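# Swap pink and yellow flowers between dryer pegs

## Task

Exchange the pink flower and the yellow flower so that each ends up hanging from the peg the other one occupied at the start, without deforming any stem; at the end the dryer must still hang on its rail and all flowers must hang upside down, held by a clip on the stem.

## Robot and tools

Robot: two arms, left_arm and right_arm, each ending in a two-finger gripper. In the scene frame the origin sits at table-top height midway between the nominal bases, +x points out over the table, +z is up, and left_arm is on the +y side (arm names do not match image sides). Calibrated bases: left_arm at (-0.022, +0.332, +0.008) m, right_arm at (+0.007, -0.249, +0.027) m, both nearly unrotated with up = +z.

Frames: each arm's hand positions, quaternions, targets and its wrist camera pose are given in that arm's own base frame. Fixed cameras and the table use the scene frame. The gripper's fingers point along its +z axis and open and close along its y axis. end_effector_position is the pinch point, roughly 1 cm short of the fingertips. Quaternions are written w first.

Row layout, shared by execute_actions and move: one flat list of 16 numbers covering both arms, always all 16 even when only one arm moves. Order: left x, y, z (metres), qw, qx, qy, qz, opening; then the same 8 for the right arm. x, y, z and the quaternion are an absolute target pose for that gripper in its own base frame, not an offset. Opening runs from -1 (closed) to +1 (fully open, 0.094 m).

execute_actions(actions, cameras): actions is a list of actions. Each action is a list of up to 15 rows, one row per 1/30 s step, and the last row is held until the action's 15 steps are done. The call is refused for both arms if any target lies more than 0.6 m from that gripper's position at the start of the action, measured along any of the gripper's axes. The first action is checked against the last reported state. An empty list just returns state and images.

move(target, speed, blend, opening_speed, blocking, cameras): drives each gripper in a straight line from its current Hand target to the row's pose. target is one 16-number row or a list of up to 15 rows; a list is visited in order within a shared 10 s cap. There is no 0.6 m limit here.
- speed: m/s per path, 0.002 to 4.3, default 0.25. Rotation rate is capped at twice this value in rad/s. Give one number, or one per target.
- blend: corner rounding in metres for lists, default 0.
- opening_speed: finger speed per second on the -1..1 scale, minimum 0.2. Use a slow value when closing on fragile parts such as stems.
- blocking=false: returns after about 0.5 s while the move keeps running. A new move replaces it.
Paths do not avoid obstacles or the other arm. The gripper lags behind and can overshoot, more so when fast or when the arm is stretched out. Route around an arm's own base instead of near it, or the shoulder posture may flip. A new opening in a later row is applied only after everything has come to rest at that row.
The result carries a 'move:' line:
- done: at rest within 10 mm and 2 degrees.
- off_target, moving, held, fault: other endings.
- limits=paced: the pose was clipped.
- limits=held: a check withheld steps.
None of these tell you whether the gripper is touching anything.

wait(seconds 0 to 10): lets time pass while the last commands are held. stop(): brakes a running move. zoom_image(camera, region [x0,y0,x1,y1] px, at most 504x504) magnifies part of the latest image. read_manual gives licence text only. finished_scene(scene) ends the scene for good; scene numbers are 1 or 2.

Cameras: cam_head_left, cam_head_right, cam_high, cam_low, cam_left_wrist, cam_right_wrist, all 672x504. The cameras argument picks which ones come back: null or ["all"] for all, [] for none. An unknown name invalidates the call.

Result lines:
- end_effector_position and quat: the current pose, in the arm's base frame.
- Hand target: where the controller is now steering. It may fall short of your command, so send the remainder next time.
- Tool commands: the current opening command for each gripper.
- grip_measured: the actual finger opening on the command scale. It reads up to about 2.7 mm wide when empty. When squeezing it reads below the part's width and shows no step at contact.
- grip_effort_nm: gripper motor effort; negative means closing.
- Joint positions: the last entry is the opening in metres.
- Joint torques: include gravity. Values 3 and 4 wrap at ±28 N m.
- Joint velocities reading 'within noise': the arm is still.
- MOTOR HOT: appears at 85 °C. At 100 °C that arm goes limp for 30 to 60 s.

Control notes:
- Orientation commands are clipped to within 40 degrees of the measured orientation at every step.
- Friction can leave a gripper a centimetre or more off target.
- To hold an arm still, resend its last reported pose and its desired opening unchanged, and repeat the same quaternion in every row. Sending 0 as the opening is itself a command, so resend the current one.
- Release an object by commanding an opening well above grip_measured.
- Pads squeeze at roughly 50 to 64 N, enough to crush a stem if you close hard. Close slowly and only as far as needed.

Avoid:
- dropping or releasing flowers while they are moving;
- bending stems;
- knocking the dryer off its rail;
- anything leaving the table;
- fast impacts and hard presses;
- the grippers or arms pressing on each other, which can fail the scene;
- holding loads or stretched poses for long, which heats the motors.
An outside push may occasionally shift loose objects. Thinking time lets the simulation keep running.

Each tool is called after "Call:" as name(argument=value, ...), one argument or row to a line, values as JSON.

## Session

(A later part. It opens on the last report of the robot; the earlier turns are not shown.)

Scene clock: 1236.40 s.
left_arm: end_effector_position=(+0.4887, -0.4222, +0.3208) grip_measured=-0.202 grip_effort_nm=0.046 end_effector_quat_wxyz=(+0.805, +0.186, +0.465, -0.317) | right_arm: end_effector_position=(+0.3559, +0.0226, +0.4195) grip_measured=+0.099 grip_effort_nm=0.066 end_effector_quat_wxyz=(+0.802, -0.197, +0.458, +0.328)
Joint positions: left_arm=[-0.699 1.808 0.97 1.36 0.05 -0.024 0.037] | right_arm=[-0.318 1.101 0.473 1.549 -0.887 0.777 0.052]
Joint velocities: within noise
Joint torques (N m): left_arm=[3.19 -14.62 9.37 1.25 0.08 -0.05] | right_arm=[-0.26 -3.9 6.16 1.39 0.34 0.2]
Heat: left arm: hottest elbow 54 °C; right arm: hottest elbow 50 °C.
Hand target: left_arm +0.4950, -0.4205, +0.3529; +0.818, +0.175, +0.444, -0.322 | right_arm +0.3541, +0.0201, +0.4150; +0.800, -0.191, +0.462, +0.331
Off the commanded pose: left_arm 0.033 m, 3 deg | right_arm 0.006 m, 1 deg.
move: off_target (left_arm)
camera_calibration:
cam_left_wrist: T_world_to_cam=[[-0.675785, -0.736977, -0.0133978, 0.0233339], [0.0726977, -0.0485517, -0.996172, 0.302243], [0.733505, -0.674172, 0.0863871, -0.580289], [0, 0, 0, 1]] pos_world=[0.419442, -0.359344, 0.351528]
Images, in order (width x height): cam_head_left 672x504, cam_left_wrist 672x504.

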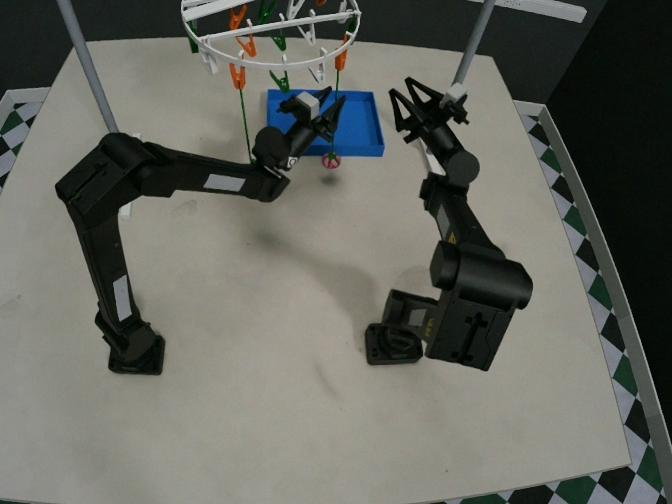

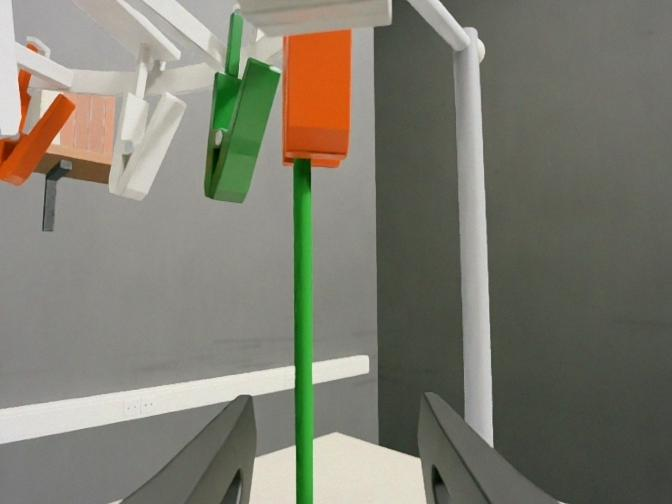

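Call:
move(
  target=[
    [0.466,-0.399,0.325,0.81767,0.17488,0.44396,-0.32209,-0.2,0.354,0.02,0.415,0.8001,-0.1913,0.4619,0.3314,0.1],
    [0.42,-0.362,0.29,0.81767,0.17488,0.44396,-0.32209,-0.2,0.354,0.02,0.415,0.8001,-0.1913,0.4619,0.3314,0.1],
    [0.36,-0.33,0.25,0.81767,0.17488,0.44396,-0.32209,-0.2,0.354,0.02,0.415,0.8001,-0.1913,0.4619,0.3314,0.1],
  ],
  speed=0.06,
  blend=0.01,
)

Scene clock: 1243.20 s.
left_arm: end_effector_position=(+0.3664, -0.3296, +0.2388) grip_measured=-0.202 grip_effort_nm=0.046 end_effector_quat_wxyz=(+0.767, +0.202, +0.528, -0.304) | right_arm: end_effector_position=(+0.3559, +0.0226, +0.4195) grip_measured=+0.099 grip_effort_nm=0.076 end_effector_quat_wxyz=(+0.802, -0.197, +0.458, +0.328)
Joint positions: left_arm=[-0.727 1.644 0.465 1.548 0.014 -0.018 0.038] | right_arm=[-0.318 1.101 0.473 1.549 -0.887 0.777 0.052]
Joint velocities: within noise
Joint torques (N m): left_arm=[1.79 -9.7 3.95 2.62 -0.07 0.18] | right_arm=[-0.38 -3.6 6.16 1.36 0.34 0.2]
Heat: left arm: hottest elbow 54 °C; right arm: hottest elbow 49 °C.
Hand target: left_arm +0.3602, -0.3301, +0.2505; +0.776, +0.201, +0.513, -0.306 | right_arm +0.3541, +0.0201, +0.4150; +0.800, -0.191, +0.462, +0.331
Off the commanded pose: left_arm 0.013 m, 12 deg | right_arm 0.006 m, 1 deg.
joint sent to its limit (left arm) — joint 4 (wrist pitch), upper limit. The joint targets are off in orientation, not in position.
move: off_target (left_arm)
camera_calibration:
cam_left_wrist: T_world_to_cam=[[-0.671478, -0.741024, 0.000563815, 0.00152678], [-0.0489281, 0.0435769, -0.997851, 0.309241], [0.739407, -0.670063, -0.0655179, -0.385688], [0, 0, 0, 1]] pos_world=[0.301337, -0.27078, 0.283306]
cam_right_wrist: T_world_to_cam=[[0.707097, -0.706626, 0.0263295, -0.247806], [0.087723, 0.0507123, -0.994853, 0.42618], [0.701654, 0.705767, 0.0978459, -0.219777], [0, 0, 0, 1]] pos_world=[0.292045, -0.041608, 0.452015]

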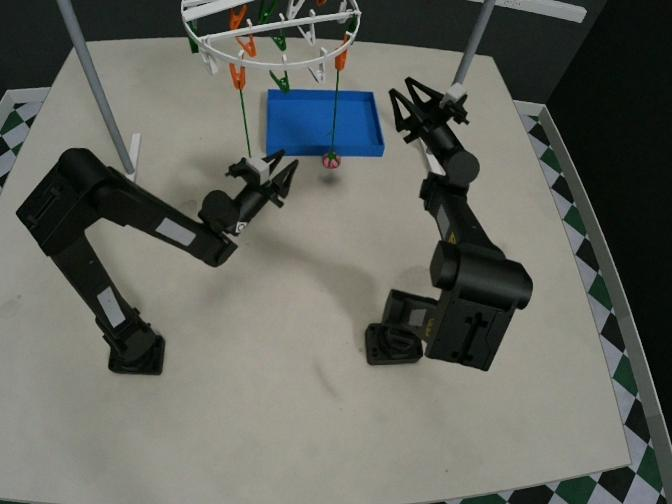

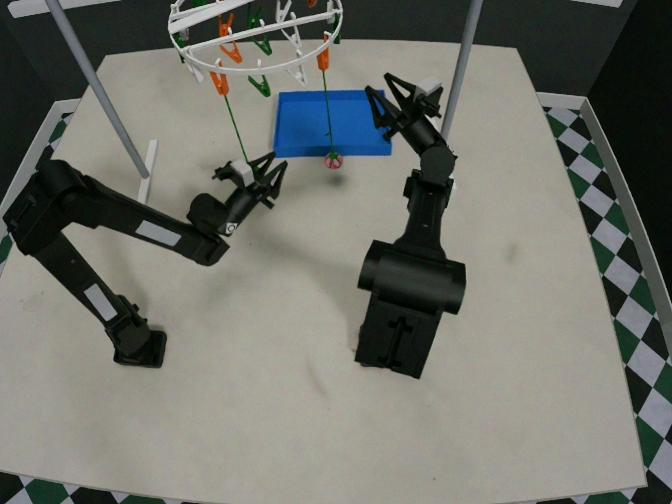

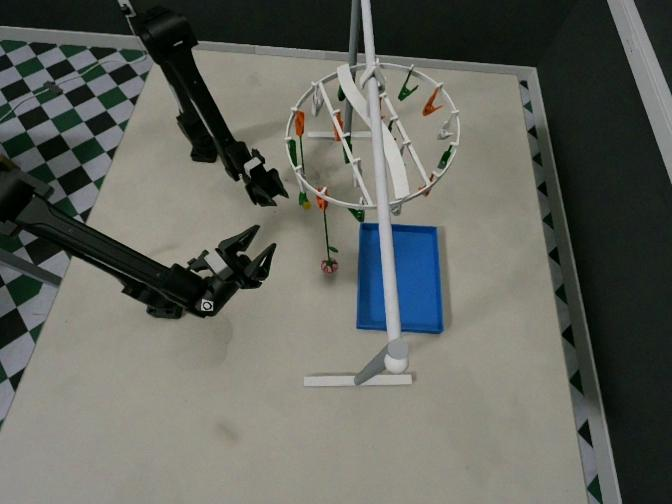

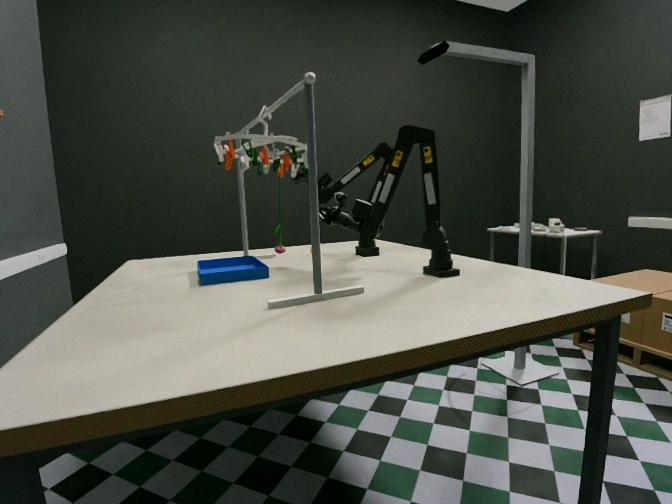

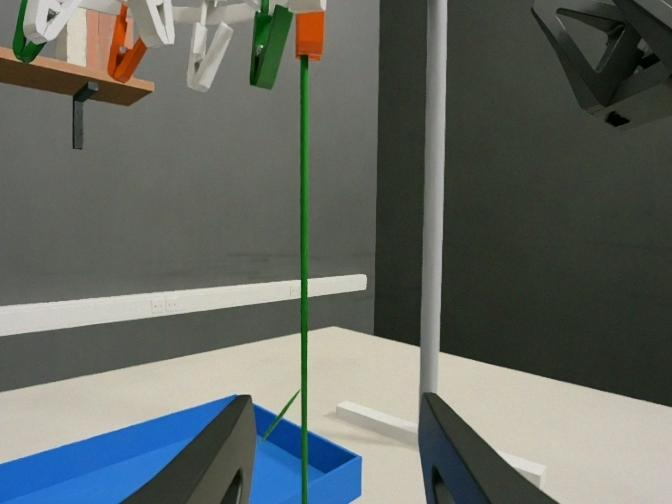

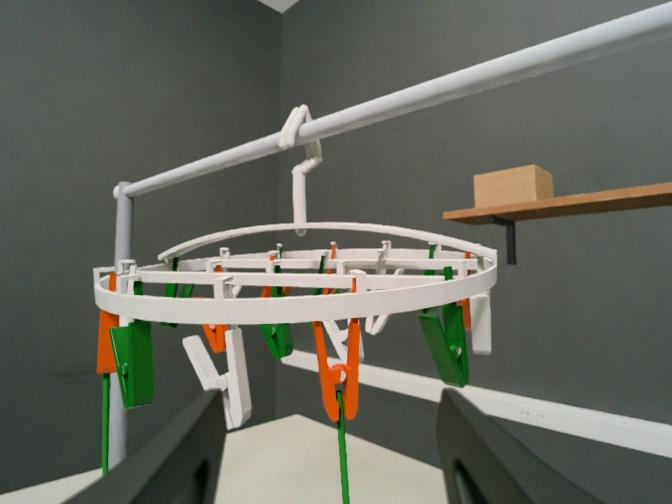

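Call:
move(
  target=[0.3,-0.29,0.22,0.776,0.201,0.513,-0.306,-0.2,0.32,-0.01,0.405,0.8001,-0.1913,0.4619,0.3314,0.1],
  speed=0.1,
)

Call:
zoom_image(
  camera="cam_head_left",
  region=[170, 0, 400, 180],
)

Scene clock: 1247.63 s.
left_arm: end_effector_position=(+0.3052, -0.2895, +0.2110) grip_measured=-0.202 grip_effort_nm=0.046 end_effector_quat_wxyz=(+0.740, +0.216, +0.566, -0.293) | right_arm: end_effector_position=(+0.3242, -0.0083, +0.4081) grip_measured=+0.099 grip_effort_nm=0.071 end_effector_quat_wxyz=(+0.797, -0.177, +0.488, +0.309)
Joint positions: left_arm=[-0.768 1.528 0.249 1.548 -0.025 -0.005 0.038] | right_arm=[-0.477 1.018 0.404 1.57 -0.971 0.886 0.052]
Joint velocities: within noise
Joint torques (N m): left_arm=[1.79 -7.12 3.23 2.73 -0.05 0.16] | right_arm=[-0.26 -3.02 6.15 1.22 0.38 0.17]
Heat: left arm: hottest elbow 53 °C; right arm: hottest elbow 49 °C.
Hand target: left_arm +0.3001, -0.2900, +0.2206; +0.748, +0.216, +0.553, -0.296 | right_arm +0.3203, -0.0092, +0.4054; +0.796, -0.173, +0.490, +0.312
Off the commanded pose: left_arm 0.010 m, 8 deg | right_arm 0.005 m, 4 deg.
joint sent to its limit (left arm) — joint 4 (wrist pitch), upper limit. The joint targets are off in orientation, not in position.
joint sent to its limit (right arm) — joint 4 (wrist pitch), upper limit. The joint targets are off in orientation, not in position.
move: off_target (left_arm, right_arm)
camera_calibration:
cam_left_wrist: T_world_to_cam=[[-0.671665, -0.740855, -0.00020675, -0.0095133], [-0.122186, 0.11105, -0.986275, 0.31633], [0.73071, -0.662421, -0.165111, -0.289487], [0, 0, 0, 1]] pos_world=[0.243792, -0.233938, 0.264189]
cam_right_wrist: T_world_to_cam=[[0.666441, -0.745498, -0.00938048, -0.219454], [0.0317274, 0.0409288, -0.998658, 0.438742], [0.744882, 0.66525, 0.0509294, -0.169837], [0, 0, 0, 1]] pos_world=[0.258842, -0.068576, 0.444745]

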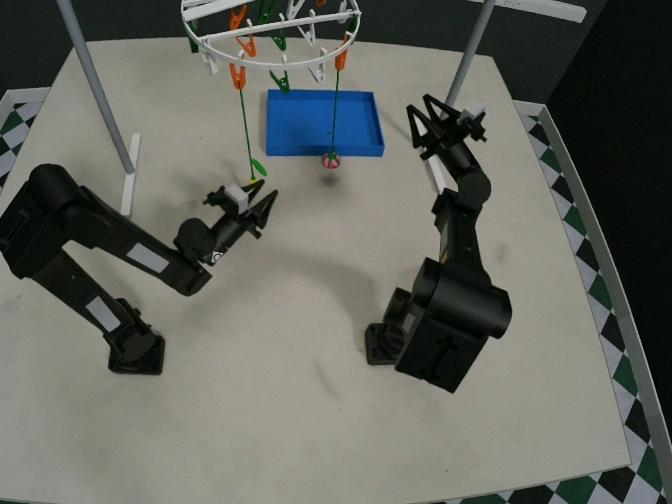

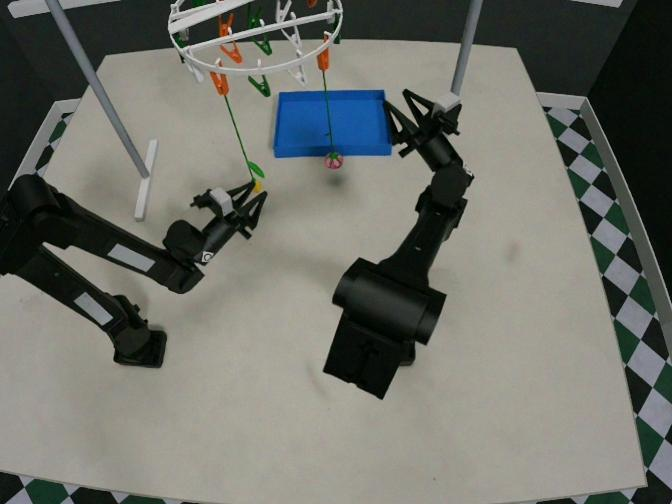

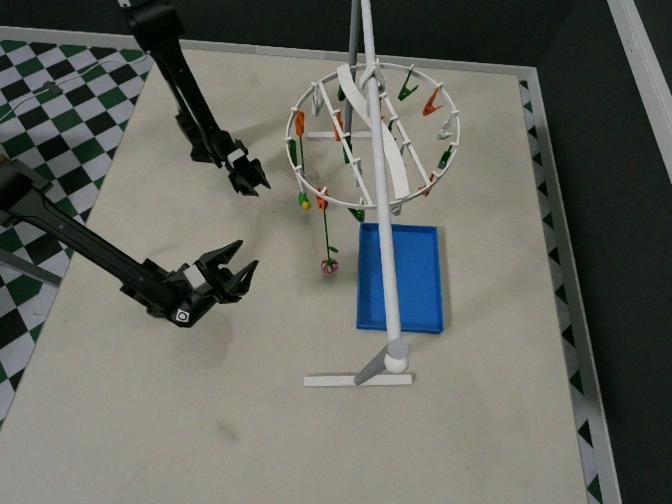

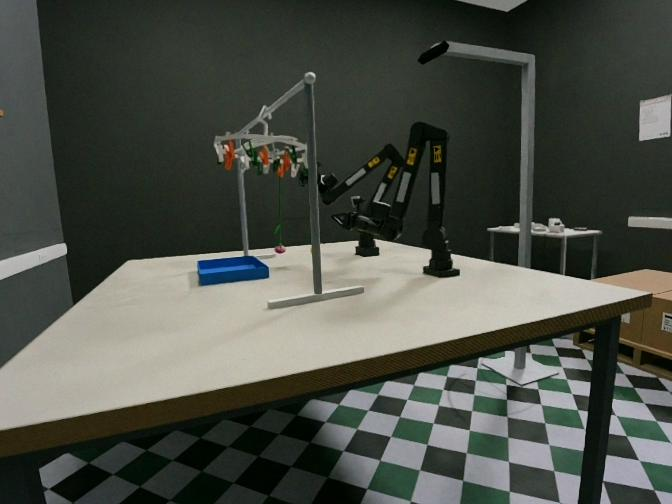

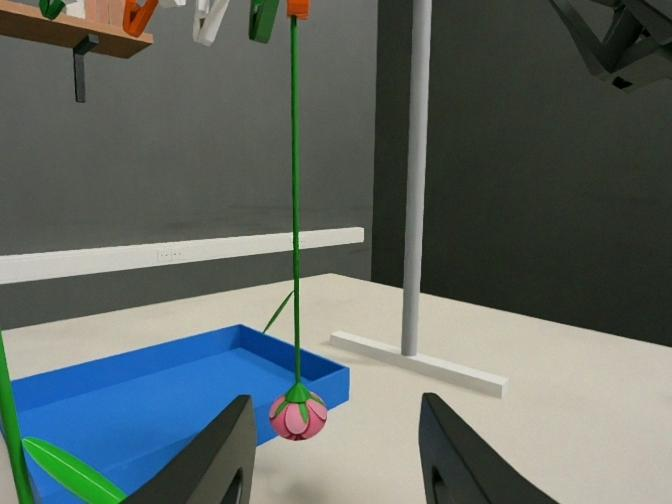

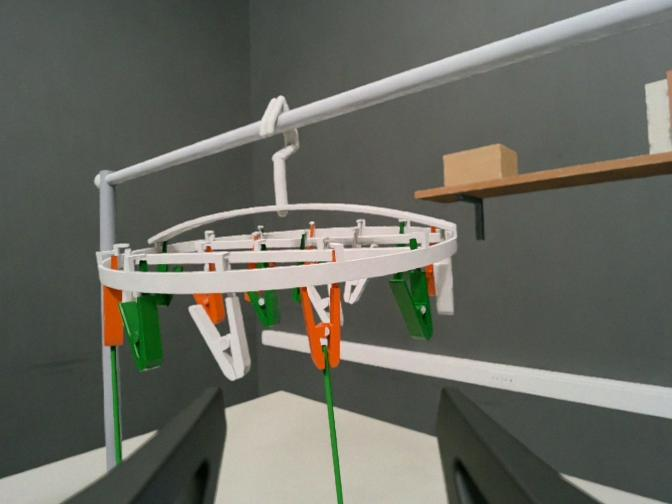

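Scaled by 2.191 from the camera's 672x504 image, which has a finer 960x720 frame.

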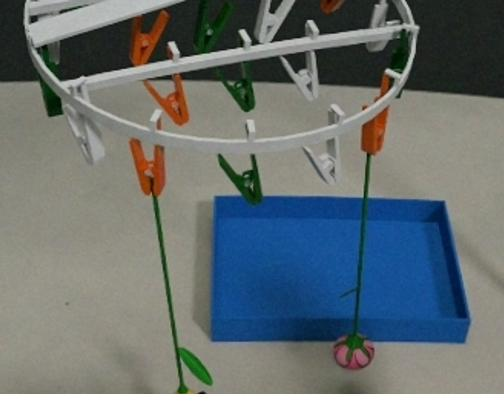

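Call:
finished_scene(
  scene=1,
)

The scene is finished: the task was done.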